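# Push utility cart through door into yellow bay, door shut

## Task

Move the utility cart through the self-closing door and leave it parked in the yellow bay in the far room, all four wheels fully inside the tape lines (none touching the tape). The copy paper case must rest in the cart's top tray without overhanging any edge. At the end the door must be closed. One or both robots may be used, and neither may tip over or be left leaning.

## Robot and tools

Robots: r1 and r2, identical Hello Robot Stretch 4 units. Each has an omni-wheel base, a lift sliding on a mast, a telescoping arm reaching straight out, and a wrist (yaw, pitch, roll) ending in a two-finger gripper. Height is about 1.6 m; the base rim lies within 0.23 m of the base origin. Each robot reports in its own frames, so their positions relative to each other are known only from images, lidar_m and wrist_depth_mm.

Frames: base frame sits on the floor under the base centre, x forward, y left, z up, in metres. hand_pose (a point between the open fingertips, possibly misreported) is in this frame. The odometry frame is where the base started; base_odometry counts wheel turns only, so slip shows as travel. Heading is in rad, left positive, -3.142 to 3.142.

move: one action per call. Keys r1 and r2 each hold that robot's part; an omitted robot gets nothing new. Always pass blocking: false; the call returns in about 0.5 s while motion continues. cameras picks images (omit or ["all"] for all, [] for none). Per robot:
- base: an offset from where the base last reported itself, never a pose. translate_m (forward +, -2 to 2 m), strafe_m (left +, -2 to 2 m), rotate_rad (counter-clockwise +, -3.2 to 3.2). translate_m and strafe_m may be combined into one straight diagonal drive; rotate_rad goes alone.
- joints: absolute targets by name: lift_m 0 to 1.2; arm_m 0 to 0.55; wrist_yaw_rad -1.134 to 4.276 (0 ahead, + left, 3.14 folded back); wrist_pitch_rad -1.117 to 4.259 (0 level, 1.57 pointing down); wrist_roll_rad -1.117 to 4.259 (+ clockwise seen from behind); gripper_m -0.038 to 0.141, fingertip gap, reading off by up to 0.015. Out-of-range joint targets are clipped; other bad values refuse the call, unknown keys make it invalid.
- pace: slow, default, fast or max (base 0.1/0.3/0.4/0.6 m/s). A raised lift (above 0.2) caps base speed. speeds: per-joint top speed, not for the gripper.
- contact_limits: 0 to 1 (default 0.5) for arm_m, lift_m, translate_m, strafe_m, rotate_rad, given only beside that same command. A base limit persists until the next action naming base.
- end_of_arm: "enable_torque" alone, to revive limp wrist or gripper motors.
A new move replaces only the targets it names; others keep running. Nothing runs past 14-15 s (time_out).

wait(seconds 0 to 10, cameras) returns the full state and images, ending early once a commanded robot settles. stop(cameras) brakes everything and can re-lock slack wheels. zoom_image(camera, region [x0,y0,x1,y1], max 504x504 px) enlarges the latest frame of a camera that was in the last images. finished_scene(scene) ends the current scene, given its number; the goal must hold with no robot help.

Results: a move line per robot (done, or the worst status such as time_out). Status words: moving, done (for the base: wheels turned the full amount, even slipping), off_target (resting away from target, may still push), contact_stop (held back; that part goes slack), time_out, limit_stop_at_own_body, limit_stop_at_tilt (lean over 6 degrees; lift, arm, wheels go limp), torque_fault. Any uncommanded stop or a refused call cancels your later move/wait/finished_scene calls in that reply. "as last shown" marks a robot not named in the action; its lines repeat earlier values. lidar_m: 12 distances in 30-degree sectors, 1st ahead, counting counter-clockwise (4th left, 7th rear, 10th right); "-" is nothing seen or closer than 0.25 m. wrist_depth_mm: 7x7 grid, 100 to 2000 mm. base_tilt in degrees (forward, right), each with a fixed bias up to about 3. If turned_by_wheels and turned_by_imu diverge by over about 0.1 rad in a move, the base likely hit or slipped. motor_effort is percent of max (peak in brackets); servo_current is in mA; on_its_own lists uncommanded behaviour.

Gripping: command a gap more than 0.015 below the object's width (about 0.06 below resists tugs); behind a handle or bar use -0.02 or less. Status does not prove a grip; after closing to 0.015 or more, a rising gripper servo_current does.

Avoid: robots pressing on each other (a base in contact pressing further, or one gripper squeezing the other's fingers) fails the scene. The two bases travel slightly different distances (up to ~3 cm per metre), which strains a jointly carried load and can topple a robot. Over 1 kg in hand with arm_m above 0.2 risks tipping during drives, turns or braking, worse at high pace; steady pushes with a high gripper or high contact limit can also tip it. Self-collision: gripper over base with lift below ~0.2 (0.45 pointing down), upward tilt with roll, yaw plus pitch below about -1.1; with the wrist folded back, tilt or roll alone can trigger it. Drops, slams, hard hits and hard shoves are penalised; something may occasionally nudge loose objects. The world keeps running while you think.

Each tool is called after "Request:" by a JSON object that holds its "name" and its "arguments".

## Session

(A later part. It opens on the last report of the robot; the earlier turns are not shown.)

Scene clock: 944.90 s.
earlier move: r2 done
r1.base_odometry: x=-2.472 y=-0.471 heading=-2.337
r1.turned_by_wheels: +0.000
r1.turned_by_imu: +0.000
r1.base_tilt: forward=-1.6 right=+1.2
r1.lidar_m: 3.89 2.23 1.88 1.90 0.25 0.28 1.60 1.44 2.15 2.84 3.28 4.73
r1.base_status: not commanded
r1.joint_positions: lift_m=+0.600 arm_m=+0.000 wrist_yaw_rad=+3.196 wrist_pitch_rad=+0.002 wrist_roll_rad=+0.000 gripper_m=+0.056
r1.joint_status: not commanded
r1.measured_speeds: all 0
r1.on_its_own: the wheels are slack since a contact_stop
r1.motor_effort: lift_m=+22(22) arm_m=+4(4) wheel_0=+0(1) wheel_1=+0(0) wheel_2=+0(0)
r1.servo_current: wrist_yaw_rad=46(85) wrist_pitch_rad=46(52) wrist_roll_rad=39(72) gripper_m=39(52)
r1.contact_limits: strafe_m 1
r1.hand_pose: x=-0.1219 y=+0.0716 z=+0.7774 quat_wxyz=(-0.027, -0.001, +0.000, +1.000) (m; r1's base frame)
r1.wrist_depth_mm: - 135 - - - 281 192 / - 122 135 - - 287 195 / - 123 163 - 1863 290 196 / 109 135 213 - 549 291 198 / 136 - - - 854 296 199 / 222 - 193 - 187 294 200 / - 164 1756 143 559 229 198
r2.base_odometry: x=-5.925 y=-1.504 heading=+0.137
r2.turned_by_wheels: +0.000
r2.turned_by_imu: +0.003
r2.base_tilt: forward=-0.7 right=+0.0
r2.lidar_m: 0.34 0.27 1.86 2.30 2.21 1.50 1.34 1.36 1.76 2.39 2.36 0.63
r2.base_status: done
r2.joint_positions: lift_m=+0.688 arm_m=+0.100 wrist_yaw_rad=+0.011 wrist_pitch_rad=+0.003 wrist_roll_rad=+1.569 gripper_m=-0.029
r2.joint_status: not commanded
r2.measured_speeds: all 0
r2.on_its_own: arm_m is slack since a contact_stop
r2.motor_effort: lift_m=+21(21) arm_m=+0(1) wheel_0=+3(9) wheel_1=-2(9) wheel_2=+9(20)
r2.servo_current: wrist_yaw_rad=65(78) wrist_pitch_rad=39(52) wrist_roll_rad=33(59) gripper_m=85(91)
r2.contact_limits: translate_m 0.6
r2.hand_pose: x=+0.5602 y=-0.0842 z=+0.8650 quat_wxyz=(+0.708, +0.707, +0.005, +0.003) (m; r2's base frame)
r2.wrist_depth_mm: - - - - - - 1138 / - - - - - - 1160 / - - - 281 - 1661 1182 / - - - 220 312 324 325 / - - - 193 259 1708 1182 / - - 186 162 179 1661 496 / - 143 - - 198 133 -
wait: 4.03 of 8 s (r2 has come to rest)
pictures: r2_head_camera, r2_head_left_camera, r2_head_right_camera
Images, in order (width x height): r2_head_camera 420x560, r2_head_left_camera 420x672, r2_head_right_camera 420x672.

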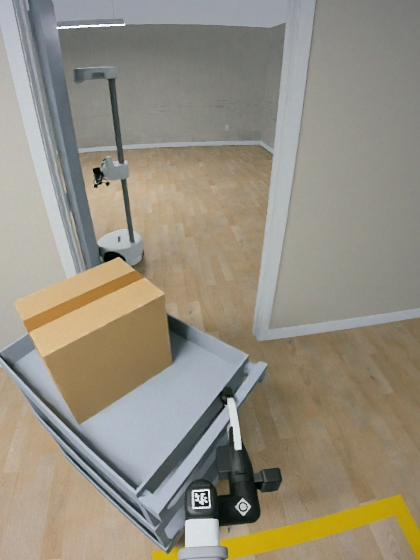

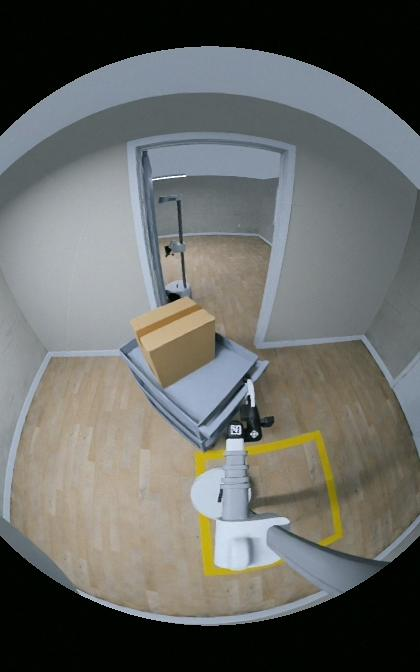

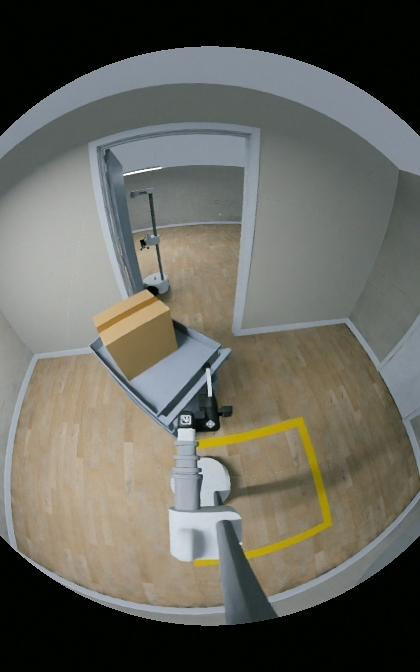

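Request:
{"name": "move", "arguments": {"blocking": false, "r2": {"base":{"translate_m":-0.32,"strafe_m":-0.3},"contact_limits":{"translate_m":0.6},"pace":"slow"}, "cameras": []}}

Request:
{"name": "wait", "arguments": {"seconds": 8, "cameras": ["r2_head_camera","r2_head_left_camera","r2_head_right_camera"]}}

Scene clock: 955.17 s.
move: r2 moving
r1: as last shown
r1.base_tilt: forward=-1.6 right=+1.3
r1.lidar_m: 3.91 2.23 1.88 1.91 0.25 0.30 1.56 1.43 2.15 2.83 3.26 4.73
r1.on_its_own: the wheels are slack since a contact_stop
r1.servo_current: wrist_yaw_rad=52(59) wrist_pitch_rad=39(46) wrist_roll_rad=33(72) gripper_m=33(46)
r1.contact_limits: strafe_m 1
r1.wrist_depth_mm: - 135 - - - 282 192 / - 122 134 - - 285 195 / - 124 163 - 1863 290 197 / 109 135 212 - 549 293 198 / 137 - - - 854 294 199 / 220 - 193 - 187 297 198 / - 163 1756 143 564 229 199
r2.base_odometry: x=-5.933 y=-1.514 heading=+0.139
r2.turned_by_wheels: +0.002
r2.turned_by_imu: +0.003
r2.base_tilt: forward=-0.6 right=+0.0
r2.lidar_m: 0.34 0.27 1.90 2.31 2.21 1.46 1.33 1.37 1.74 2.38 2.37 0.61
r2.base_status: translate_m moving; strafe_m moving
r2.joint_positions: lift_m=+0.688 arm_m=+0.100 wrist_yaw_rad=+0.011 wrist_pitch_rad=+0.003 wrist_roll_rad=+1.569 gripper_m=-0.029
r2.joint_status: not commanded
r2.measured_speeds: translate_m=-0.037 strafe_m=-0.035 rotate_rad=+0.004 lift_m=+0.000 arm_m=+0.000 wrist_yaw_rad=+0.005 wrist_pitch_rad=+0.000 wrist_roll_rad=+0.000
r2.on_its_own: arm_m is slack since a contact_stop
r2.motor_effort: lift_m=+21(21) arm_m=+0(1) wheel_0=+13(14) wheel_1=-8(8) wheel_2=+15(16)
r2.servo_current: wrist_yaw_rad=72(78) wrist_pitch_rad=46(46) wrist_roll_rad=59(59) gripper_m=85(85)
r2.contact_limits: translate_m 0.6
r2.hand_pose: x=+0.5602 y=-0.0841 z=+0.8650 quat_wxyz=(+0.708, +0.707, +0.005, +0.003) (m; r2's base frame)
r2.wrist_depth_mm: - - - - - - 1160 / - - - - - - 1098 / - - - 279 - 1708 1160 / - - - 221 310 325 327 / - - - 193 257 1661 1229 / - - 187 161 178 1618 496 / - 1863 - - 200 132 -
pictures: none
No camera images: "cameras" was empty.

Scene clock: 960.30 s.
earlier move: r2 done
r1.base_odometry: x=-2.472 y=-0.471 heading=-2.337
r1.turned_by_wheels: +0.000
r1.turned_by_imu: +0.000
r1.base_tilt: forward=-1.6 right=+1.3
r1.lidar_m: 3.93 2.23 1.90 1.89 0.25 0.29 2.04 1.44 2.13 2.83 3.29 4.71
r1.base_status: not commanded
r1.joint_positions: lift_m=+0.600 arm_m=+0.000 wrist_yaw_rad=+3.196 wrist_pitch_rad=+0.002 wrist_roll_rad=+0.000 gripper_m=+0.056
r1.joint_status: not commanded
r1.measured_speeds: all 0
r1.on_its_own: the wheels are slack since a contact_stop
r1.motor_effort: lift_m=+22(22) arm_m=+4(4) wheel_0=+0(1) wheel_1=+0(0) wheel_2=+0(0)
r1.servo_current: wrist_yaw_rad=46(78) wrist_pitch_rad=33(52) wrist_roll_rad=39(72) gripper_m=39(46)
r1.contact_limits: strafe_m 1
r1.hand_pose: x=-0.1219 y=+0.0716 z=+0.7774 quat_wxyz=(-0.027, -0.001, +0.000, +1.000) (m; r1's base frame)
r1.wrist_depth_mm: - 135 - - - 282 193 / - 122 135 - - 286 195 / - 124 163 - - 287 198 / 109 135 212 - - 294 198 / 137 - - - - 294 200 / 221 - 194 - 187 296 200 / - 164 1756 153 564 229 199
r2.base_odometry: x=-6.200 y=-1.845 heading=+0.139
r2.turned_by_wheels: +0.000
r2.turned_by_imu: +0.006
r2.base_tilt: forward=-0.7 right=+0.0
r2.lidar_m: 0.25 0.27 0.65 2.57 1.65 1.07 1.00 1.01 1.33 2.14 2.22 1.94
r2.base_status: done
r2.joint_positions: lift_m=+0.688 arm_m=+0.100 wrist_yaw_rad=+0.019 wrist_pitch_rad=+0.003 wrist_roll_rad=+1.569 gripper_m=-0.029
r2.joint_status: not commanded
r2.measured_speeds: all 0
r2.on_its_own: arm_m is slack since a contact_stop; wrist_yaw_rad is at rest, and its servo_current (117 mA) is outside its rest range (0 to 104 mA)
r2.motor_effort: lift_m=+20(21) arm_m=+0(1) wheel_0=+17(23) wheel_1=+3(8) wheel_2=+11(18)
r2.servo_current: wrist_yaw_rad=117(117) wrist_pitch_rad=33(52) wrist_roll_rad=39(65) gripper_m=85(91)
r2.contact_limits: translate_m 0.6
r2.hand_pose: x=+0.5609 y=-0.0819 z=+0.8650 quat_wxyz=(+0.708, +0.707, +0.008, +0.006) (m; r2's base frame)
r2.wrist_depth_mm: - - - - - 1430 1138 / - - - - - 1464 1160 / - - - 293 - 1499 1182 / - - - 256 - 1499 1118 / - - - 202 289 1499 1182 / - - - 166 180 1576 1229 / - - - - 197 191 -
wait: 5.13 of 8 s (r2 has come to rest)
pictures: r2_head_camera, r2_head_left_camera, r2_head_right_camera
Images, in order (width x height): r2_head_camera 420x560, r2_head_left_camera 420x672, r2_head_right_camera 420x672.

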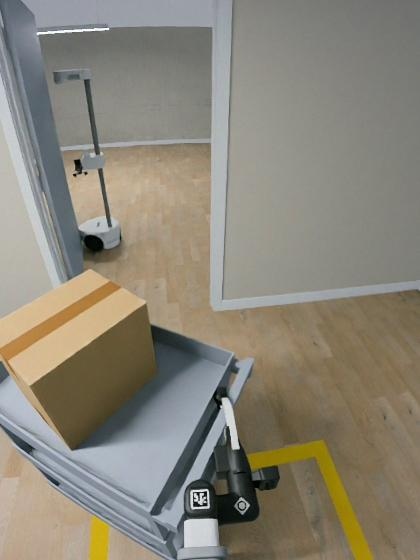

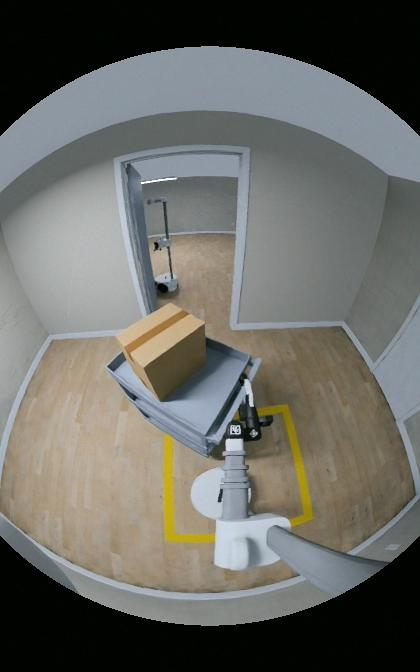

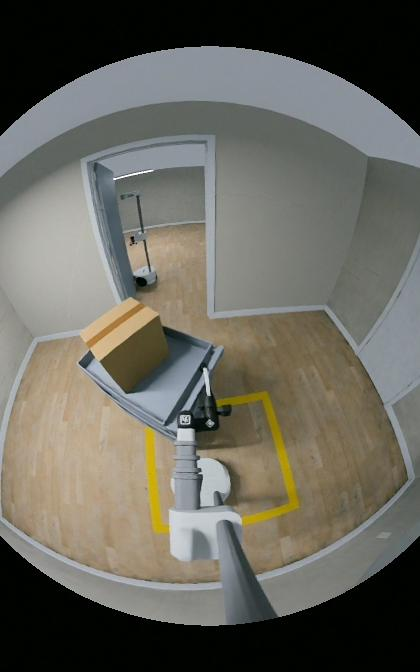

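Request:
{"name": "move", "arguments": {"blocking": false, "r2": {"base":{"rotate_rad":0.3},"contact_limits":{"rotate_rad":0.8},"pace":"slow"}, "cameras": []}}

Request:
{"name": "wait", "arguments": {"seconds": 5, "cameras": ["r2_head_left_camera"]}}

Request:
{"name": "move", "arguments": {"blocking": false, "r2": {"base":{"translate_m":-0.1,"strafe_m":-0.35},"contact_limits":{"strafe_m":0.7},"pace":"slow"}, "cameras": []}}

Request:
{"name": "wait", "arguments": {"seconds": 8, "cameras": ["r2_head_camera","r2_head_left_camera","r2_head_right_camera"]}}

Scene clock: 970.40 s.
move: r2 moving
r1: as last shown
r1.lidar_m: 3.87 2.24 1.90 1.90 0.25 0.30 2.02 1.44 2.16 2.84 3.31 4.71
r1.on_its_own: the wheels are slack since a contact_stop
r1.servo_current: wrist_yaw_rad=46(65) wrist_pitch_rad=39(39) wrist_roll_rad=52(52) gripper_m=39(46)
r1.contact_limits: strafe_m 1
r1.wrist_depth_mm: - 135 - - - 281 191 / - 122 135 - - 285 194 / - 123 163 - - 289 196 / 109 135 213 - - 293 199 / 137 - - - - 297 199 / 221 - 194 - 187 296 199 / - 164 1756 153 569 229 198
r2.base_odometry: x=-6.200 y=-1.845 heading=+0.261
r2.turned_by_wheels: +0.122
r2.turned_by_imu: +0.118
r2.base_tilt: forward=-0.7 right=+0.0
r2.lidar_m: 0.29 0.28 2.62 2.55 1.43 1.05 1.01 1.06 1.49 2.10 2.24 0.60
r2.base_status: rotate_rad moving
r2.joint_positions: lift_m=+0.688 arm_m=+0.100 wrist_yaw_rad=-0.004 wrist_pitch_rad=+0.003 wrist_roll_rad=+1.570 gripper_m=-0.029
r2.joint_status: not commanded
r2.measured_speeds: translate_m=+0.001 strafe_m=-0.001 rotate_rad=+0.478 lift_m=+0.000 arm_m=+0.000 wrist_yaw_rad=-0.096 wrist_pitch_rad=+0.000 wrist_roll_rad=+0.000
r2.on_its_own: arm_m is slack since a contact_stop
r2.motor_effort: lift_m=+20(21) arm_m=+0(0) wheel_0=-9(14) wheel_1=-7(7) wheel_2=-15(15)
r2.servo_current: wrist_yaw_rad=46(124) wrist_pitch_rad=46(52) wrist_roll_rad=46(59) gripper_m=78(91)
r2.contact_limits: rotate_rad 0.8
r2.hand_pose: x=+0.5588 y=-0.0886 z=+0.8650 quat_wxyz=(+0.708, +0.707, +0.000, -0.003) (m; r2's base frame)
r2.wrist_depth_mm: - - - - - 1430 1160 / - - - - - 1464 1160 / - - - 285 - 1464 1160 / - - - 224 324 327 327 / - - - 183 260 1708 1182 / - - 186 150 179 1499 1255 / 1708 144 - - 197 191 496
pictures: none
No camera images: "cameras" was empty.

Scene clock: 971.47 s.
earlier move: r2 done
r1.base_odometry: x=-2.472 y=-0.471 heading=-2.337
r1.turned_by_wheels: +0.000
r1.turned_by_imu: +0.000
r1.base_tilt: forward=-1.6 right=+1.2
r1.lidar_m: 3.88 2.21 1.91 1.88 0.25 0.31 1.95 1.45 2.14 2.84 3.30 4.72
r1.base_status: not commanded
r1.joint_positions: lift_m=+0.600 arm_m=+0.000 wrist_yaw_rad=+3.196 wrist_pitch_rad=+0.002 wrist_roll_rad=+0.000 gripper_m=+0.056
r1.joint_status: not commanded
r1.measured_speeds: all 0
r1.on_its_own: the wheels are slack since a contact_stop
r1.motor_effort: lift_m=+22(22) arm_m=+4(4) wheel_0=+0(1) wheel_1=+0(0) wheel_2=+0(0)
r1.servo_current: wrist_yaw_rad=59(72) wrist_pitch_rad=39(46) wrist_roll_rad=46(65) gripper_m=39(46)
r1.contact_limits: strafe_m 1
r1.hand_pose: x=-0.1219 y=+0.0716 z=+0.7774 quat_wxyz=(-0.027, -0.001, +0.000, +1.000) (m; r1's base frame)
r1.wrist_depth_mm: - 135 - - - 282 193 / - 122 135 - - 285 195 / - 123 163 - - 290 196 / 109 135 213 - - 293 198 / 137 - - - - 293 200 / 221 - 194 - 188 296 199 / - 164 1756 153 559 229 198
r2.base_odometry: x=-6.200 y=-1.845 heading=+0.439
r2.turned_by_wheels: +0.178
r2.turned_by_imu: +0.168
r2.base_tilt: forward=-0.7 right=+0.1
r2.lidar_m: 0.36 0.33 2.60 2.40 1.23 0.99 1.01 1.13 1.81 2.12 2.17 0.55
r2.base_status: done
r2.joint_positions: lift_m=+0.688 arm_m=+0.100 wrist_yaw_rad=+0.009 wrist_pitch_rad=+0.003 wrist_roll_rad=+1.570 gripper_m=-0.029
r2.joint_status: not commanded
r2.measured_speeds: all 0
r2.on_its_own: arm_m is slack since a contact_stop
r2.motor_effort: lift_m=+21(21) arm_m=+0(1) wheel_0=+4(23) wheel_1=-2(10) wheel_2=-1(22)
r2.servo_current: wrist_yaw_rad=59(124) wrist_pitch_rad=39(52) wrist_roll_rad=39(59) gripper_m=85(91)
r2.contact_limits: rotate_rad 0.8
r2.hand_pose: x=+0.5599 y=-0.0849 z=+0.8650 quat_wxyz=(+0.708, +0.707, +0.004, +0.002) (m; r2's base frame)
r2.wrist_depth_mm: - - - - - - 1160 / - - - 263 - 1661 1160 / - - - 241 - 1576 1118 / - - - 206 285 1499 1138 / 1661 - - 189 250 1708 508 / 1576 - 180 167 179 - - / - 384 387 - 209 - -
wait: 1.07 of 5 s (r2 has come to rest)
pictures: r2_head_left_camera
Images, in order (width x height): r2_head_left_camera 420x672.

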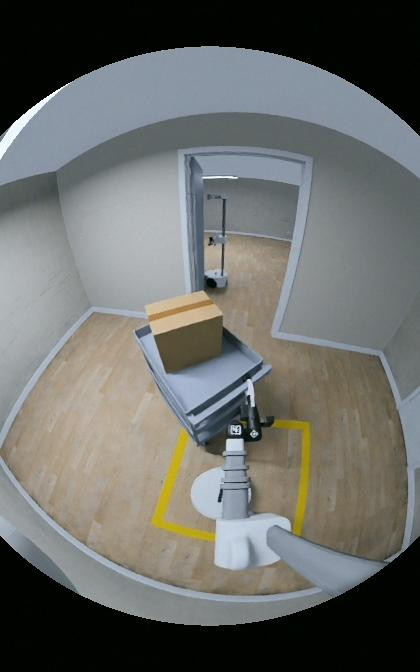

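Scene clock: 971.97 s.
move: r2 moving
r1: as last shown
r1.lidar_m: 3.92 2.23 1.90 1.89 0.25 0.32 1.93 1.42 2.14 2.84 3.29 4.72
r1.on_its_own: the wheels are slack since a contact_stop
r1.servo_current: wrist_yaw_rad=52(59) wrist_pitch_rad=39(46) wrist_roll_rad=52(59) gripper_m=46(46)
r1.contact_limits: strafe_m 1
r1.wrist_depth_mm: - 135 - - - 283 193 / - 122 135 - - 285 195 / - 124 163 - - 290 196 / 109 135 213 - - 294 198 / 136 - - - - 293 199 / 221 - 194 - 188 296 199 / - 164 1808 153 559 229 198
r2.base_odometry: x=-6.198 y=-1.857 heading=+0.441
r2.turned_by_wheels: +0.002
r2.turned_by_imu: +0.002
r2.base_tilt: forward=-0.7 right=+0.0
r2.lidar_m: 0.37 0.33 2.60 2.37 1.26 1.01 1.01 1.12 1.82 2.11 2.18 0.60
r2.base_status: translate_m moving; strafe_m moving
r2.joint_positions: lift_m=+0.688 arm_m=+0.100 wrist_yaw_rad=+0.008 wrist_pitch_rad=+0.003 wrist_roll_rad=+1.570 gripper_m=-0.029
r2.joint_status: not commanded
r2.measured_speeds: translate_m=-0.013 strafe_m=-0.049 rotate_rad=+0.004 lift_m=+0.000 arm_m=+0.000 wrist_yaw_rad=+0.025 wrist_pitch_rad=+0.000 wrist_roll_rad=+0.000
r2.on_its_own: arm_m is slack since a contact_stop
r2.motor_effort: lift_m=+21(21) arm_m=+0(0) wheel_0=+14(14) wheel_1=-9(10) wheel_2=+11(12)
r2.servo_current: wrist_yaw_rad=52(52) wrist_pitch_rad=46(46) wrist_roll_rad=52(52) gripper_m=85(91)
r2.contact_limits: strafe_m 0.7
r2.hand_pose: x=+0.5598 y=-0.0852 z=+0.8650 quat_wxyz=(+0.708, +0.707, +0.004, +0.002) (m; r2's base frame)
r2.wrist_depth_mm: - - - - - 1537 1160 / - - - 259 - 1661 1182 / - - - 239 312 1464 1118 / - - - 207 283 1499 1138 / 1618 - - 190 249 1618 504 / 1537 - 181 168 179 640 - / - 387 387 - 211 - -
pictures: none
No camera images: "cameras" was empty.

Scene clock: 976.37 s.
earlier move: r2 done
r1.base_odometry: x=-2.472 y=-0.471 heading=-2.337
r1.turned_by_wheels: +0.000
r1.turned_by_imu: +0.000
r1.base_tilt: forward=-1.6 right=+1.3
r1.lidar_m: 3.92 2.22 1.90 1.89 0.25 0.28 2.03 1.45 2.14 2.84 3.27 4.72
r1.base_status: not commanded
r1.joint_positions: lift_m=+0.600 arm_m=+0.000 wrist_yaw_rad=+3.196 wrist_pitch_rad=+0.002 wrist_roll_rad=+0.000 gripper_m=+0.056
r1.joint_status: not commanded
r1.measured_speeds: all 0
r1.on_its_own: the wheels are slack since a contact_stop
r1.motor_effort: lift_m=+22(22) arm_m=+4(4) wheel_0=+0(1) wheel_1=+0(0) wheel_2=+0(0)
r1.servo_current: wrist_yaw_rad=39(72) wrist_pitch_rad=46(52) wrist_roll_rad=46(72) gripper_m=46(46)
r1.contact_limits: strafe_m 1
r1.hand_pose: x=-0.1219 y=+0.0716 z=+0.7774 quat_wxyz=(-0.027, -0.001, +0.000, +1.000) (m; r1's base frame)
r1.wrist_depth_mm: - 134 - - - 282 193 / - 122 135 - - 286 194 / - 124 163 - - 290 197 / 109 135 212 - - 293 199 / 137 - - - - 294 199 / 222 - 194 - 188 294 199 / - 164 1756 153 559 229 199
r2.base_odometry: x=-6.141 y=-2.203 heading=+0.441
r2.turned_by_wheels: +0.000
r2.turned_by_imu: +0.003
r2.base_tilt: forward=-0.7 right=+0.0
r2.lidar_m: 0.37 0.31 2.96 2.31 1.22 0.98 0.96 1.10 1.73 1.78 2.01 0.58
r2.base_status: done
r2.joint_positions: lift_m=+0.688 arm_m=+0.100 wrist_yaw_rad=+0.006 wrist_pitch_rad=+0.003 wrist_roll_rad=+1.570 gripper_m=-0.029
r2.joint_status: not commanded
r2.measured_speeds: all 0
r2.on_its_own: arm_m is slack since a contact_stop
r2.motor_effort: lift_m=+21(21) arm_m=+0(1) wheel_0=+10(18) wheel_1=-2(10) wheel_2=+10(18)
r2.servo_current: wrist_yaw_rad=33(78) wrist_pitch_rad=46(52) wrist_roll_rad=33(65) gripper_m=85(91)
r2.contact_limits: strafe_m 0.7
r2.hand_pose: x=+0.5597 y=-0.0856 z=+0.8650 quat_wxyz=(+0.708, +0.707, +0.003, +0.001) (m; r2's base frame)
r2.wrist_depth_mm: - - - - - - 1160 / - - - 255 - 1397 1182 / - - - 236 298 1397 1205 / - - - 208 283 1499 1118 / 1618 - - 190 249 1708 508 / 1661 - 184 168 180 1708 - / 1618 384 384 - 210 - -
wait: 4.40 of 8 s (r2 has come to rest)
pictures: r2_head_camera, r2_head_left_camera, r2_head_right_camera
Images, in order (width x height): r2_head_camera 420x560, r2_head_left_camera 420x672, r2_head_right_camera 420x672.

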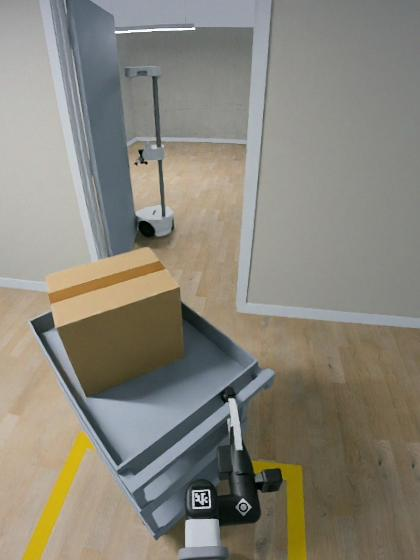

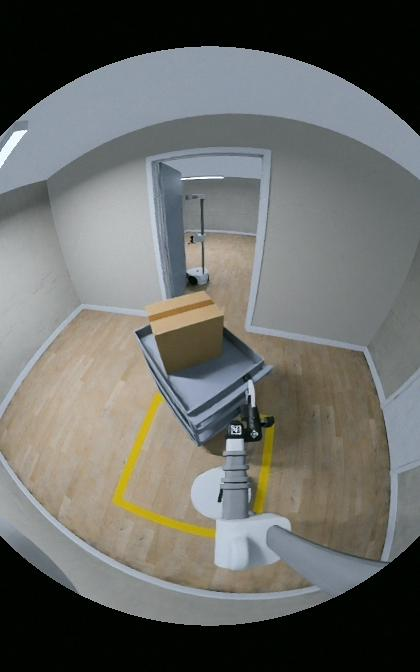

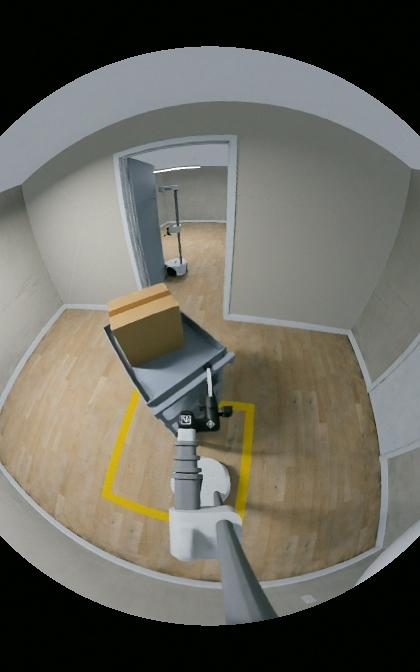

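Request:
{"name": "move", "arguments": {"blocking": false, "r2": {"base":{"translate_m":-0.33,"strafe_m":-0.05},"contact_limits":{"translate_m":0.6},"pace":"slow"}, "cameras": []}}

Request:
{"name": "wait", "arguments": {"seconds": 8, "cameras": ["r2_head_camera","r2_head_left_camera","r2_head_right_camera"]}}

Scene clock: 986.30 s.
move: r2 moving
r1: as last shown
r1.lidar_m: 3.88 2.20 1.89 1.90 0.25 0.29 2.08 1.44 2.15 2.84 3.26 4.71
r1.on_its_own: the wheels are slack since a contact_stop
r1.motor_effort: lift_m=+21(22) arm_m=+4(4) wheel_0=-1(1) wheel_1=+0(0) wheel_2=+0(0)
r1.servo_current: wrist_yaw_rad=52(59) wrist_pitch_rad=39(52) wrist_roll_rad=46(52) gripper_m=46(46)
r1.contact_limits: strafe_m 1
r1.wrist_depth_mm: - 134 - - - 281 193 / - 122 135 - - 286 195 / - 123 163 - - 291 197 / 109 135 212 - - 291 198 / 137 - - - - 294 198 / 221 - 193 - 188 294 200 / - 164 1756 154 559 230 199
r2.base_odometry: x=-6.152 y=-2.211 heading=+0.441
r2.turned_by_wheels: +0.000
r2.turned_by_imu: +0.001
r2.base_tilt: forward=-0.7 right=+0.0
r2.lidar_m: 0.37 0.33 2.96 2.25 1.19 0.96 0.95 1.10 1.75 1.79 1.98 0.60
r2.base_status: translate_m moving; strafe_m moving
r2.joint_positions: lift_m=+0.688 arm_m=+0.100 wrist_yaw_rad=+0.006 wrist_pitch_rad=+0.003 wrist_roll_rad=+1.570 gripper_m=-0.029
r2.joint_status: not commanded
r2.measured_speeds: translate_m=-0.048 strafe_m=-0.008 rotate_rad=-0.002 lift_m=+0.000 arm_m=+0.000 wrist_yaw_rad=+0.000 wrist_pitch_rad=+0.000 wrist_roll_rad=+0.000
r2.on_its_own: arm_m is slack since a contact_stop
r2.motor_effort: lift_m=+21(21) arm_m=+0(0) wheel_0=+1(10) wheel_1=-7(7) wheel_2=+16(16)
r2.servo_current: wrist_yaw_rad=52(65) wrist_pitch_rad=39(46) wrist_roll_rad=39(59) gripper_m=85(91)
r2.contact_limits: translate_m 0.6
r2.hand_pose: x=+0.5597 y=-0.0856 z=+0.8650 quat_wxyz=(+0.708, +0.707, +0.003, +0.001) (m; r2's base frame)
r2.wrist_depth_mm: - - - - - - 1182 / - - - 253 - 1430 1182 / - - - 233 303 314 1118 / - - - 206 282 1499 1138 / 1618 - - 189 248 1708 504 / 1618 - 184 168 180 1618 - / 1661 384 387 - 210 - -
pictures: none
No camera images: "cameras" was empty.

Scene clock: 990.40 s.
earlier move: r2 done
r1.base_odometry: x=-2.472 y=-0.471 heading=-2.337
r1.turned_by_wheels: +0.000
r1.turned_by_imu: +0.000
r1.base_tilt: forward=-1.6 right=+1.3
r1.lidar_m: 3.90 2.23 1.88 1.89 0.25 0.31 2.38 1.43 2.14 2.82 3.27 4.74
r1.base_status: not commanded
r1.joint_positions: lift_m=+0.600 arm_m=+0.000 wrist_yaw_rad=+3.196 wrist_pitch_rad=+0.002 wrist_roll_rad=+0.000 gripper_m=+0.056
r1.joint_status: not commanded
r1.measured_speeds: all 0
r1.on_its_own: the wheels are slack since a contact_stop
r1.motor_effort: lift_m=+22(22) arm_m=+4(4) wheel_0=-1(1) wheel_1=+0(0) wheel_2=+0(0)
r1.servo_current: wrist_yaw_rad=59(72) wrist_pitch_rad=39(52) wrist_roll_rad=52(65) gripper_m=46(52)
r1.contact_limits: strafe_m 1
r1.hand_pose: x=-0.1219 y=+0.0716 z=+0.7774 quat_wxyz=(-0.027, -0.001, +0.000, +1.000) (m; r1's base frame)
r1.wrist_depth_mm: - 134 - - - 282 192 / - 122 135 - - 285 194 / - 123 163 - - 289 197 / 109 136 213 - - 293 198 / 137 - - - - 294 200 / 222 - 193 - 188 296 199 / - 164 1756 153 559 229 198
r2.base_odometry: x=-6.418 y=-2.389 heading=+0.440
r2.turned_by_wheels: -0.001
r2.turned_by_imu: -0.002
r2.base_tilt: forward=-0.7 right=+0.1
r2.lidar_m: 0.44 0.41 3.04 1.55 0.82 0.66 0.66 0.74 1.21 1.71 1.90 0.55
r2.base_status: done
r2.joint_positions: lift_m=+0.688 arm_m=+0.100 wrist_yaw_rad=-0.002 wrist_pitch_rad=+0.003 wrist_roll_rad=+1.570 gripper_m=-0.029
r2.joint_status: not commanded
r2.measured_speeds: all 0
r2.on_its_own: arm_m is slack since a contact_stop
r2.motor_effort: lift_m=+21(21) arm_m=+0(1) wheel_0=-7(12) wheel_1=-6(10) wheel_2=+5(16)
r2.servo_current: wrist_yaw_rad=46(65) wrist_pitch_rad=39(52) wrist_roll_rad=46(65) gripper_m=85(91)
r2.contact_limits: translate_m 0.6
r2.hand_pose: x=+0.5589 y=-0.0881 z=+0.8650 quat_wxyz=(+0.708, +0.707, +0.000, -0.002) (m; r2's base frame)
r2.wrist_depth_mm: - - - 214 - 1537 1138 / - - - 208 236 1464 1160 / - - - 198 265 285 289 / 1756 - - 188 249 1708 517 / 1863 - - 181 237 768 - / 1983 421 185 171 179 - - / 1921 415 415 - 219 - -
wait: 4.10 of 8 s (r2 has come to rest)
pictures: r2_head_camera, r2_head_left_camera, r2_head_right_camera
Images, in order (width x height): r2_head_camera 420x560, r2_head_left_camera 420x672, r2_head_right_camera 420x672.

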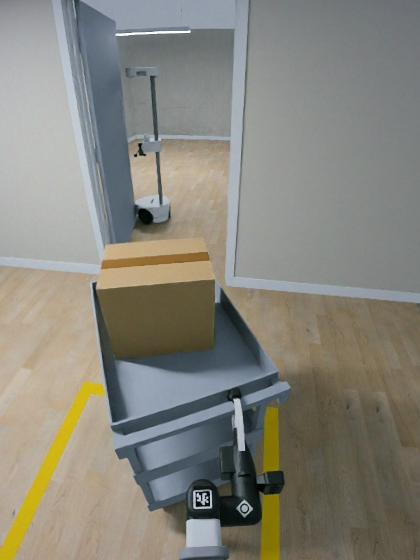

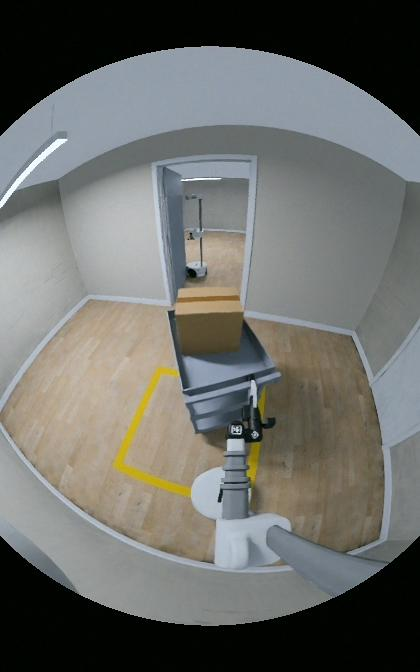

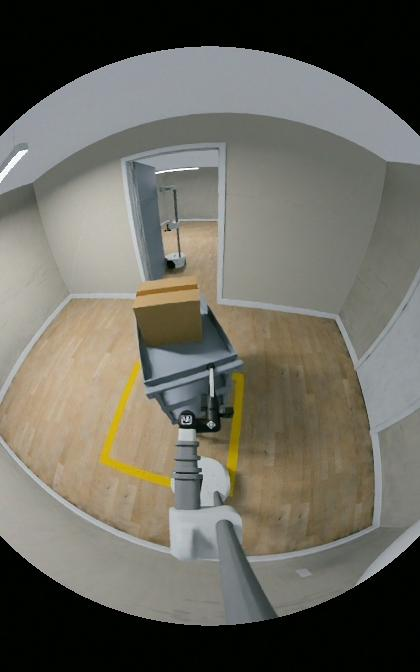

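Request:
{"name": "move", "arguments": {"blocking": false, "r2": {"base":{"translate_m":-0.22,"strafe_m":0.25},"contact_limits":{"translate_m":0.6},"pace":"slow"}, "cameras": []}}

Request:
{"name": "wait", "arguments": {"seconds": 8, "cameras": ["r2_head_camera","r2_head_left_camera","r2_head_right_camera"]}}

Scene clock: 996.60 s.
move: r2 moving
r1: as last shown
r1.lidar_m: 3.90 2.20 1.90 1.90 0.25 0.26 2.40 1.45 2.13 2.84 3.30 4.72
r1.on_its_own: the wheels are slack since a contact_stop
r1.motor_effort: lift_m=+22(22) arm_m=+4(4) wheel_0=+0(1) wheel_1=+0(0) wheel_2=+0(0)
r1.servo_current: wrist_yaw_rad=52(59) wrist_pitch_rad=46(46) wrist_roll_rad=52(72) gripper_m=39(46)
r1.contact_limits: strafe_m 1
r1.wrist_depth_mm: - 135 - - - 281 191 / - 122 135 - - 285 195 / - 123 163 - - 290 197 / 109 135 213 - - 293 198 / 137 - - - - 294 199 / 222 - 195 - 188 296 200 / - 164 1756 153 559 230 199
r2.base_odometry: x=-6.430 y=-2.384 heading=+0.439
r2.turned_by_wheels: +0.000
r2.turned_by_imu: +0.000
r2.base_tilt: forward=-0.6 right=+0.1
r2.lidar_m: 0.43 0.44 3.04 1.54 0.80 0.65 0.63 0.72 1.17 1.70 1.88 0.57
r2.base_status: translate_m moving; strafe_m moving
r2.joint_positions: lift_m=+0.688 arm_m=+0.100 wrist_yaw_rad=-0.004 wrist_pitch_rad=+0.003 wrist_roll_rad=+1.570 gripper_m=-0.029
r2.joint_status: not commanded
r2.measured_speeds: translate_m=-0.032 strafe_m=+0.037 rotate_rad=-0.002 lift_m=+0.000 arm_m=+0.000 wrist_yaw_rad=-0.008 wrist_pitch_rad=+0.000 wrist_roll_rad=+0.000
r2.on_its_own: arm_m is slack since a contact_stop
r2.motor_effort: lift_m=+21(21) arm_m=+0(0) wheel_0=-12(14) wheel_1=+2(5) wheel_2=+5(8)
r2.servo_current: wrist_yaw_rad=52(59) wrist_pitch_rad=46(46) wrist_roll_rad=39(52) gripper_m=78(85)
r2.contact_limits: translate_m 0.6
r2.hand_pose: x=+0.5588 y=-0.0884 z=+0.8650 quat_wxyz=(+0.708, +0.707, +0.000, -0.002) (m; r2's base frame)
r2.wrist_depth_mm: - - - 215 - 1576 1160 / - - - 208 239 1430 1138 / - - - 196 263 289 293 / 1756 - - 187 249 1708 525 / 1863 - - 180 237 831 - / 1921 421 184 171 178 - - / 1921 415 415 - 218 - -
pictures: none
No camera images: "cameras" was empty.

Scene clock: 1000.70 s.
earlier move: r2 done
r1.base_odometry: x=-2.472 y=-0.471 heading=-2.337
r1.turned_by_wheels: +0.000
r1.turned_by_imu: +0.000
r1.base_tilt: forward=-1.6 right=+1.3
r1.lidar_m: 3.87 2.22 1.91 1.90 0.25 0.31 2.53 1.43 2.16 2.82 3.29 4.71
r1.base_status: not commanded
r1.joint_positions: lift_m=+0.600 arm_m=+0.000 wrist_yaw_rad=+3.196 wrist_pitch_rad=+0.002 wrist_roll_rad=+0.000 gripper_m=+0.056
r1.joint_status: not commanded
r1.measured_speeds: all 0
r1.on_its_own: the wheels are slack since a contact_stop
r1.motor_effort: lift_m=+22(22) arm_m=+4(4) wheel_0=+0(1) wheel_1=+0(0) wheel_2=+0(0)
r1.servo_current: wrist_yaw_rad=46(72) wrist_pitch_rad=39(52) wrist_roll_rad=59(72) gripper_m=39(52)
r1.contact_limits: strafe_m 1
r1.hand_pose: x=-0.1219 y=+0.0716 z=+0.7774 quat_wxyz=(-0.027, -0.001, +0.000, +1.000) (m; r1's base frame)
r1.wrist_depth_mm: - 134 - - - 281 192 / - 122 134 - - 285 195 / - 124 163 - - 289 197 / 109 135 213 - - 293 198 / 137 - - - - 294 199 / 221 - 193 - 188 294 198 / - 164 1756 153 564 229 198
r2.base_odometry: x=-6.724 y=-2.257 heading=+0.440
r2.turned_by_wheels: +0.000
r2.turned_by_imu: -0.002
r2.base_tilt: forward=-0.7 right=+0.1
r2.lidar_m: 0.51 0.57 2.87 0.95 0.50 0.40 0.38 0.46 0.75 1.91 2.13 0.51
r2.base_status: done
r2.joint_positions: lift_m=+0.688 arm_m=+0.100 wrist_yaw_rad=-0.006 wrist_pitch_rad=+0.003 wrist_roll_rad=+1.570 gripper_m=-0.029
r2.joint_status: not commanded
r2.measured_speeds: all 0
r2.on_its_own: arm_m is slack since a contact_stop
r2.motor_effort: lift_m=+21(21) arm_m=+0(1) wheel_0=-7(17) wheel_1=+2(6) wheel_2=+4(8)
r2.servo_current: wrist_yaw_rad=46(65) wrist_pitch_rad=39(52) wrist_roll_rad=52(65) gripper_m=78(91)
r2.contact_limits: translate_m 0.6
r2.hand_pose: x=+0.5586 y=-0.0891 z=+0.8650 quat_wxyz=(+0.708, +0.707, -0.001, -0.003) (m; r2's base frame)
r2.wrist_depth_mm: - - - 142 143 206 208 / - - - 148 206 229 - / - 559 504 152 212 - - / - 433 427 160 220 831 - / - 477 459 165 228 - - / - - 185 171 178 - - / - - 539 - - 1708 -
wait: 4.10 of 8 s (r2 has come to rest)
pictures: r2_head_camera, r2_head_left_camera, r2_head_right_camera
Images, in order (width x height): r2_head_camera 420x560, r2_head_left_camera 420x672, r2_head_right_camera 420x672.

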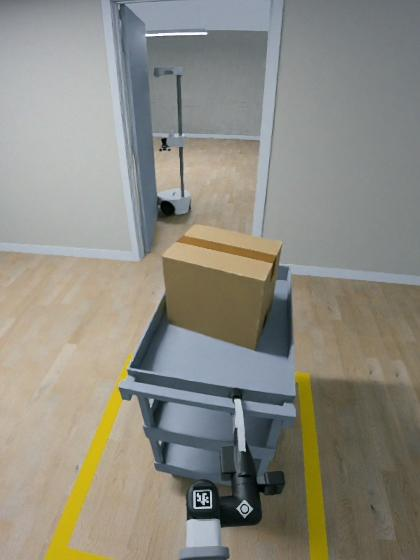

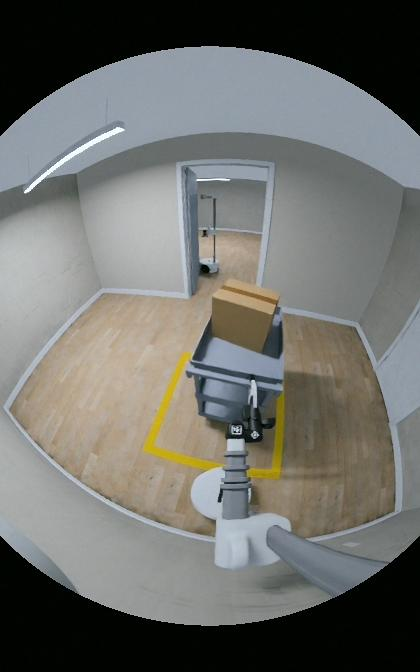

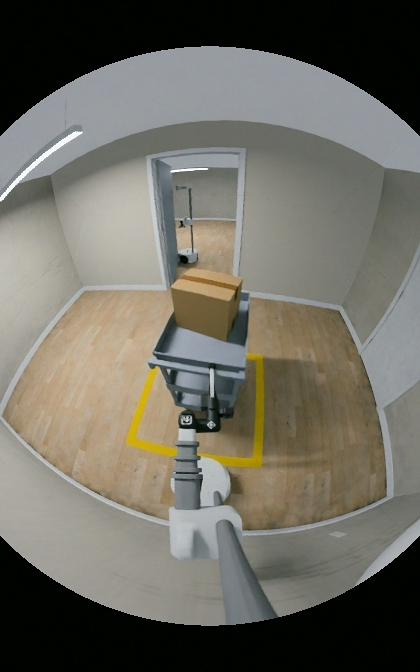

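Request:
{"name": "zoom_image", "arguments": {"camera": "r2_head_right_camera", "region": [110, 250, 300, 480]}}

Request:
{"name": "zoom_image", "arguments": {"camera": "r2_head_left_camera", "region": [130, 260, 320, 490]}}

Scaled by 2.191 from the camera's 420x672 image, which has a finer 600x960 frame.

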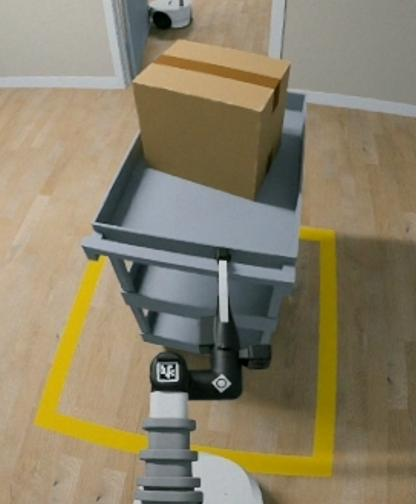

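Scaled by 2.191 from the camera's 420x672 image, which has a finer 600x960 frame.

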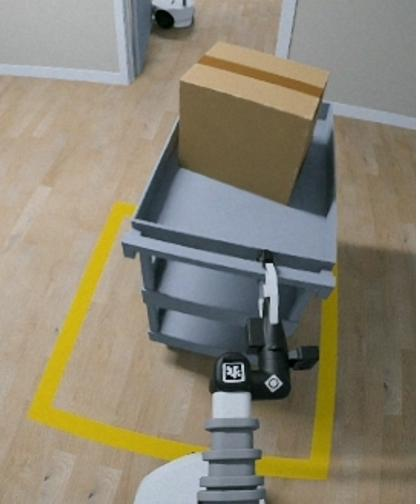

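Request:
{"name": "move", "arguments": {"blocking": false, "r2": {"base":{"translate_m":-0.1,"strafe_m":-0.02},"joints":{"arm_m":0.0},"contact_limits":{"translate_m":0.4,"arm_m":0.7},"pace":"slow"}, "cameras": []}}

Request:
{"name": "wait", "arguments": {"seconds": 5, "cameras": ["r2_head_camera","r2_head_left_camera","r2_head_right_camera"]}}

Request:
{"name": "zoom_image", "arguments": {"camera": "r2_head_right_camera", "region": [110, 250, 300, 480]}}

Request:
{"name": "zoom_image", "arguments": {"camera": "r2_head_left_camera", "region": [130, 260, 320, 490]}}

Scene clock: 1026.53 s.
move: r2 moving
r1: as last shown
r1.lidar_m: 3.93 2.23 1.90 1.90 0.25 0.31 2.55 1.42 2.16 2.84 3.29 4.73
r1.on_its_own: the wheels are slack since a contact_stop
r1.servo_current: wrist_yaw_rad=52(52) wrist_pitch_rad=46(46) wrist_roll_rad=46(59) gripper_m=39(46)
r1.contact_limits: strafe_m 1
r1.wrist_depth_mm: - 134 - - - 281 192 / - 122 135 - - 287 195 / - 123 163 - - 290 197 / 109 135 212 - - 291 198 / 137 - - - - 294 198 / 221 - 193 - 187 296 199 / - 164 1708 154 559 229 198
r2.base_odometry: x=-6.734 y=-2.264 heading=+0.440
r2.turned_by_wheels: +0.000
r2.turned_by_imu: +0.001
r2.base_tilt: forward=-0.7 right=+0.1
r2.lidar_m: 0.50 0.57 2.88 0.95 0.50 0.37 0.38 0.46 0.71 1.89 2.10 0.48
r2.base_status: translate_m moving; strafe_m moving
r2.joint_positions: lift_m=+0.688 arm_m=+0.088 wrist_yaw_rad=+0.003 wrist_pitch_rad=+0.003 wrist_roll_rad=+1.570 gripper_m=-0.029
r2.joint_status: arm_m moving
r2.measured_speeds: translate_m=-0.047 strafe_m=-0.009 rotate_rad=+0.004 lift_m=+0.000 arm_m=-0.048 wrist_yaw_rad=+0.044 wrist_pitch_rad=+0.000 wrist_roll_rad=+0.000
r2.motor_effort: lift_m=+21(21) arm_m=-10(15) wheel_0=-10(10) wheel_1=-8(9) wheel_2=+15(15)
r2.servo_current: wrist_yaw_rad=46(52) wrist_pitch_rad=52(52) wrist_roll_rad=46(59) gripper_m=78(91)
r2.contact_limits: arm_m 0.7; translate_m 0.4
r2.hand_pose: x=+0.5472 y=-0.0866 z=+0.8650 quat_wxyz=(+0.708, +0.707, +0.002, +0.000) (m; r2's base frame)
r2.wrist_depth_mm: - - - 133 134 197 198 / - - - 139 197 759 - / - 477 439 146 208 - - / - 433 430 154 217 - - / - - 469 163 229 - - / - - 185 171 176 - - / - - - - - 1618 -
pictures: none
No camera images: "cameras" was empty.

Scene clock: 1028.30 s.
earlier move: r2 done
r1.base_odometry: x=-2.472 y=-0.471 heading=-2.337
r1.turned_by_wheels: +0.000
r1.turned_by_imu: +0.000
r1.base_tilt: forward=-1.6 right=+1.3
r1.lidar_m: 3.90 2.21 1.91 1.90 0.25 0.28 2.75 1.44 2.16 2.85 3.28 4.71
r1.base_status: not commanded
r1.joint_positions: lift_m=+0.600 arm_m=+0.000 wrist_yaw_rad=+3.196 wrist_pitch_rad=+0.002 wrist_roll_rad=+0.000 gripper_m=+0.056
r1.joint_status: not commanded
r1.measured_speeds: all 0
r1.on_its_own: the wheels are slack since a contact_stop
r1.motor_effort: lift_m=+22(22) arm_m=+4(4) wheel_0=+0(1) wheel_1=+0(0) wheel_2=+0(0)
r1.servo_current: wrist_yaw_rad=52(72) wrist_pitch_rad=46(52) wrist_roll_rad=46(59) gripper_m=39(46)
r1.contact_limits: strafe_m 1
r1.hand_pose: x=-0.1219 y=+0.0716 z=+0.7774 quat_wxyz=(-0.027, -0.001, +0.000, +1.000) (m; r1's base frame)
r1.wrist_depth_mm: - 134 - - - 283 194 / - 122 135 - - 285 195 / - 124 163 - - 289 196 / 109 135 213 - - 293 198 / 137 - - - - 294 198 / 221 - 193 - 188 297 199 / - 164 1708 153 559 229 200
r2.base_odometry: x=-6.805 y=-2.317 heading=+0.440
r2.turned_by_wheels: +0.000
r2.turned_by_imu: +0.000
r2.base_tilt: forward=-0.7 right=+0.1
r2.lidar_m: 0.41 0.53 2.87 0.76 0.37 0.31 0.29 0.36 0.56 1.86 2.03 0.38
r2.base_status: done
r2.joint_positions: lift_m=+0.688 arm_m=+0.000 wrist_yaw_rad=+0.009 wrist_pitch_rad=+0.003 wrist_roll_rad=+1.570 gripper_m=-0.029
r2.joint_status: all done
r2.measured_speeds: all 0
r2.motor_effort: lift_m=+21(21) arm_m=-7(15) wheel_0=-2(10) wheel_1=-5(10) wheel_2=+6(20)
r2.servo_current: wrist_yaw_rad=52(72) wrist_pitch_rad=39(52) wrist_roll_rad=46(59) gripper_m=85(91)
r2.contact_limits: arm_m 0.7; translate_m 0.4
r2.hand_pose: x=+0.4603 y=-0.0849 z=+0.8650 quat_wxyz=(+0.708, +0.707, +0.004, +0.002) (m; r2's base frame)
r2.wrist_depth_mm: - - - 118 118 180 183 / - - 508 125 184 - - / - 404 407 134 196 - - / - 449 439 145 210 - - / - - 500 154 226 - - / - - 183 169 176 - - / - - - - - 1576 512
wait: 1.77 of 5 s (r2 has come to rest)
pictures: r2_head_camera, r2_head_left_camera, r2_head_right_camera
Images, in order (width x height): r2_head_camera 420x560, r2_head_left_camera 420x672, r2_head_right_camera 420x672.

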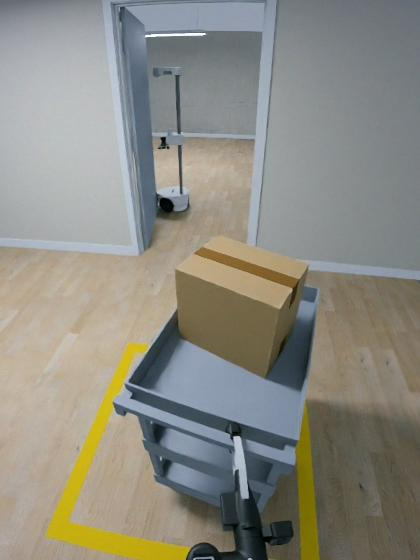

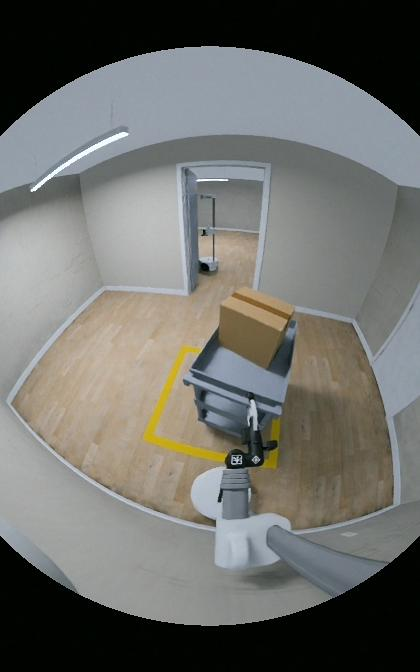

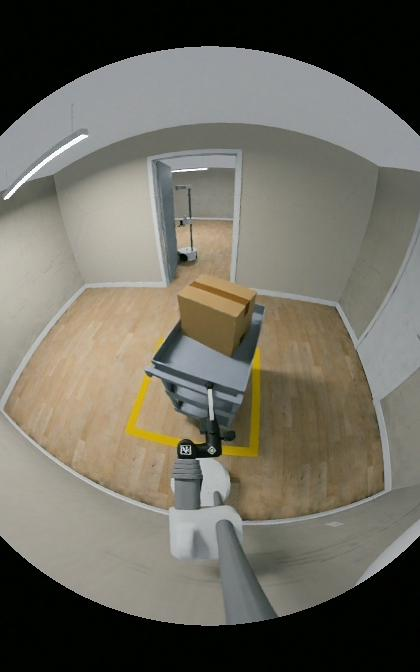

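Scaled by 2.191 from the camera's 420x672 image, which has a finer 600x960 frame.

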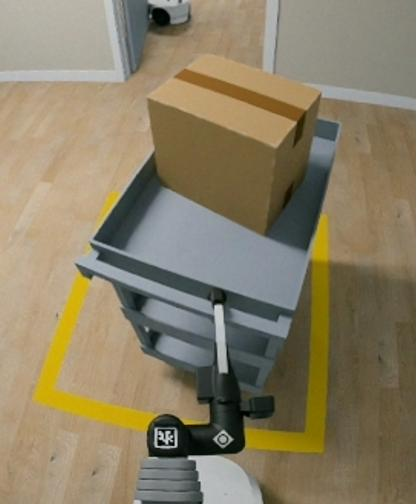

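Scaled by 2.191 from the camera's 420x672 image, which has a finer 600x960 frame.

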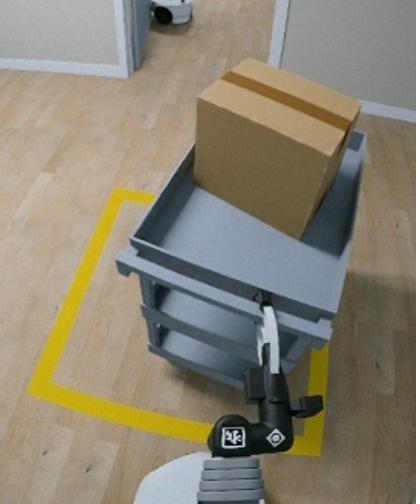

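Request:
{"name": "move", "arguments": {"blocking": false, "r2": {"base":{"translate_m":0.04,"strafe_m":0.3},"contact_limits":{"strafe_m":0.6},"pace":"slow"}, "cameras": []}}

Request:
{"name": "wait", "arguments": {"seconds": 7, "cameras": ["r2_head_camera","r2_head_left_camera","r2_head_right_camera"]}}

Scene clock: 1041.33 s.
move: r2 moving
r1: as last shown
r1.lidar_m: 3.91 2.22 1.90 1.89 0.25 0.29 2.75 1.43 2.14 2.84 3.28 4.72
r1.on_its_own: the wheels are slack since a contact_stop
r1.motor_effort: lift_m=+21(22) arm_m=+4(4) wheel_0=+0(1) wheel_1=+0(0) wheel_2=+0(0)
r1.servo_current: wrist_yaw_rad=65(65) wrist_pitch_rad=39(52) wrist_roll_rad=52(59) gripper_m=39(46)
r1.contact_limits: strafe_m 1
r1.wrist_depth_mm: - 134 - - - 279 193 / - 122 135 - - 285 195 / - 123 163 - - 290 197 / 109 136 213 - - 293 198 / 137 - - - - 296 200 / 221 - 194 - 188 296 200 / - 164 1756 153 564 229 198
r2.base_odometry: x=-6.810 y=-2.305 heading=+0.439
r2.turned_by_wheels: -0.001
r2.turned_by_imu: +0.000
r2.base_tilt: forward=-0.7 right=+0.1
r2.lidar_m: 0.43 0.54 2.86 0.76 0.39 0.31 0.29 0.35 0.54 1.87 2.05 0.39
r2.base_status: translate_m moving; strafe_m moving
r2.joint_positions: lift_m=+0.688 arm_m=+0.000 wrist_yaw_rad=+0.001 wrist_pitch_rad=+0.003 wrist_roll_rad=+1.570 gripper_m=-0.029
r2.joint_status: not commanded
r2.measured_speeds: translate_m=+0.006 strafe_m=+0.051 rotate_rad=-0.005 lift_m=+0.000 arm_m=+0.000 wrist_yaw_rad=-0.030 wrist_pitch_rad=+0.000 wrist_roll_rad=+0.000
r2.motor_effort: lift_m=+21(21) arm_m=-8(8) wheel_0=-8(9) wheel_1=+9(9) wheel_2=-6(6)
r2.servo_current: wrist_yaw_rad=33(72) wrist_pitch_rad=46(52) wrist_roll_rad=59(59) gripper_m=91(91)
r2.contact_limits: arm_m 0.7; strafe_m 0.6
r2.hand_pose: x=+0.4596 y=-0.0871 z=+0.8650 quat_wxyz=(+0.708, +0.707, +0.002, -0.001) (m; r2's base frame)
r2.wrist_depth_mm: - - - 123 123 185 185 / - - 525 127 187 - - / - 410 404 137 198 - - / - 449 442 146 214 - - / - - 492 156 228 - - / - - 183 170 177 - - / - - - - - 1618 -
pictures: none
No camera images: "cameras" was empty.

Scene clock: 1045.07 s.
earlier move: r2 done
r1.base_odometry: x=-2.472 y=-0.471 heading=-2.337
r1.turned_by_wheels: +0.000
r1.turned_by_imu: +0.000
r1.base_tilt: forward=-1.6 right=+1.3
r1.lidar_m: 3.91 2.22 1.88 1.88 0.25 0.30 2.96 1.46 2.14 2.84 3.24 4.73
r1.base_status: not commanded
r1.joint_positions: lift_m=+0.600 arm_m=+0.000 wrist_yaw_rad=+3.196 wrist_pitch_rad=+0.002 wrist_roll_rad=+0.000 gripper_m=+0.056
r1.joint_status: not commanded
r1.measured_speeds: all 0
r1.on_its_own: the wheels are slack since a contact_stop
r1.motor_effort: lift_m=+22(22) arm_m=+4(4) wheel_0=+0(1) wheel_1=+0(0) wheel_2=+0(0)
r1.servo_current: wrist_yaw_rad=65(85) wrist_pitch_rad=46(52) wrist_roll_rad=52(72) gripper_m=39(52)
r1.contact_limits: strafe_m 1
r1.hand_pose: x=-0.1219 y=+0.0716 z=+0.7774 quat_wxyz=(-0.027, -0.001, +0.000, +1.000) (m; r1's base frame)
r1.wrist_depth_mm: - 134 - - - 282 193 / - 122 135 - - 285 195 / - 123 163 - - 290 196 / 109 135 212 - - 291 198 / 137 - - - - 294 200 / 221 - 194 - 187 293 198 / - 164 1708 153 559 229 198
r2.base_odometry: x=-6.897 y=-2.029 heading=+0.439
r2.turned_by_wheels: +0.000
r2.turned_by_imu: -0.001
r2.base_tilt: forward=-0.7 right=+0.1
r2.lidar_m: 0.45 2.81 2.59 0.74 0.36 0.28 0.29 0.33 0.55 2.17 2.38 0.36
r2.base_status: done
r2.joint_positions: lift_m=+0.688 arm_m=+0.000 wrist_yaw_rad=-0.010 wrist_pitch_rad=+0.003 wrist_roll_rad=+1.570 gripper_m=-0.029
r2.joint_status: not commanded
r2.measured_speeds: all 0
r2.motor_effort: lift_m=+21(21) arm_m=-4(8) wheel_0=-5(17) wheel_1=+3(9) wheel_2=-9(14)
r2.servo_current: wrist_yaw_rad=65(78) wrist_pitch_rad=46(52) wrist_roll_rad=46(65) gripper_m=91(91)
r2.contact_limits: arm_m 0.7; strafe_m 0.6
r2.hand_pose: x=+0.4585 y=-0.0902 z=+0.8650 quat_wxyz=(+0.708, +0.707, -0.002, -0.004) (m; r2's base frame)
r2.wrist_depth_mm: - 327 330 114 - - - / - 362 366 - - - - / - 459 445 - - - - / - - 564 - 183 - - / - - - 114 221 1708 - / - - 185 139 176 1618 504 / - - - - 442 442 455
wait: 3.73 of 7 s (r2 has come to rest)
pictures: r2_head_camera, r2_head_left_camera, r2_head_right_camera
Images, in order (width x height): r2_head_camera 420x560, r2_head_left_camera 420x672, r2_head_right_camera 420x672.

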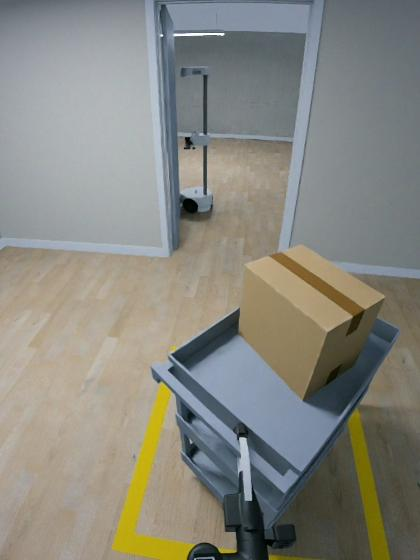

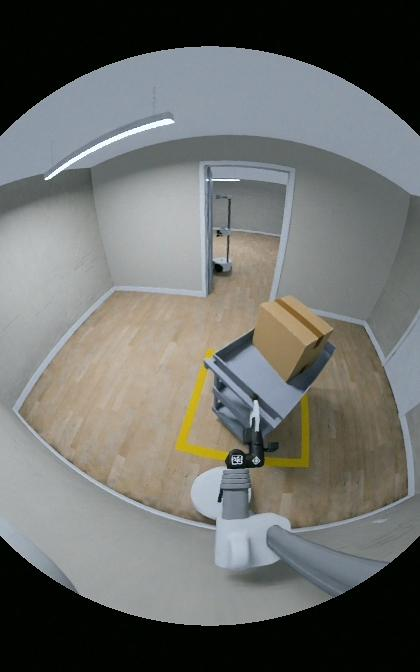

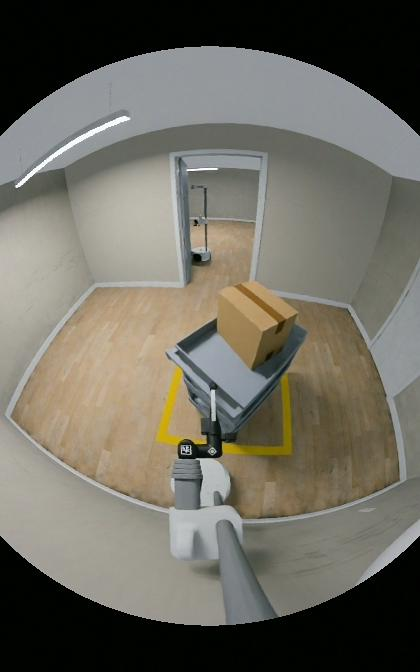

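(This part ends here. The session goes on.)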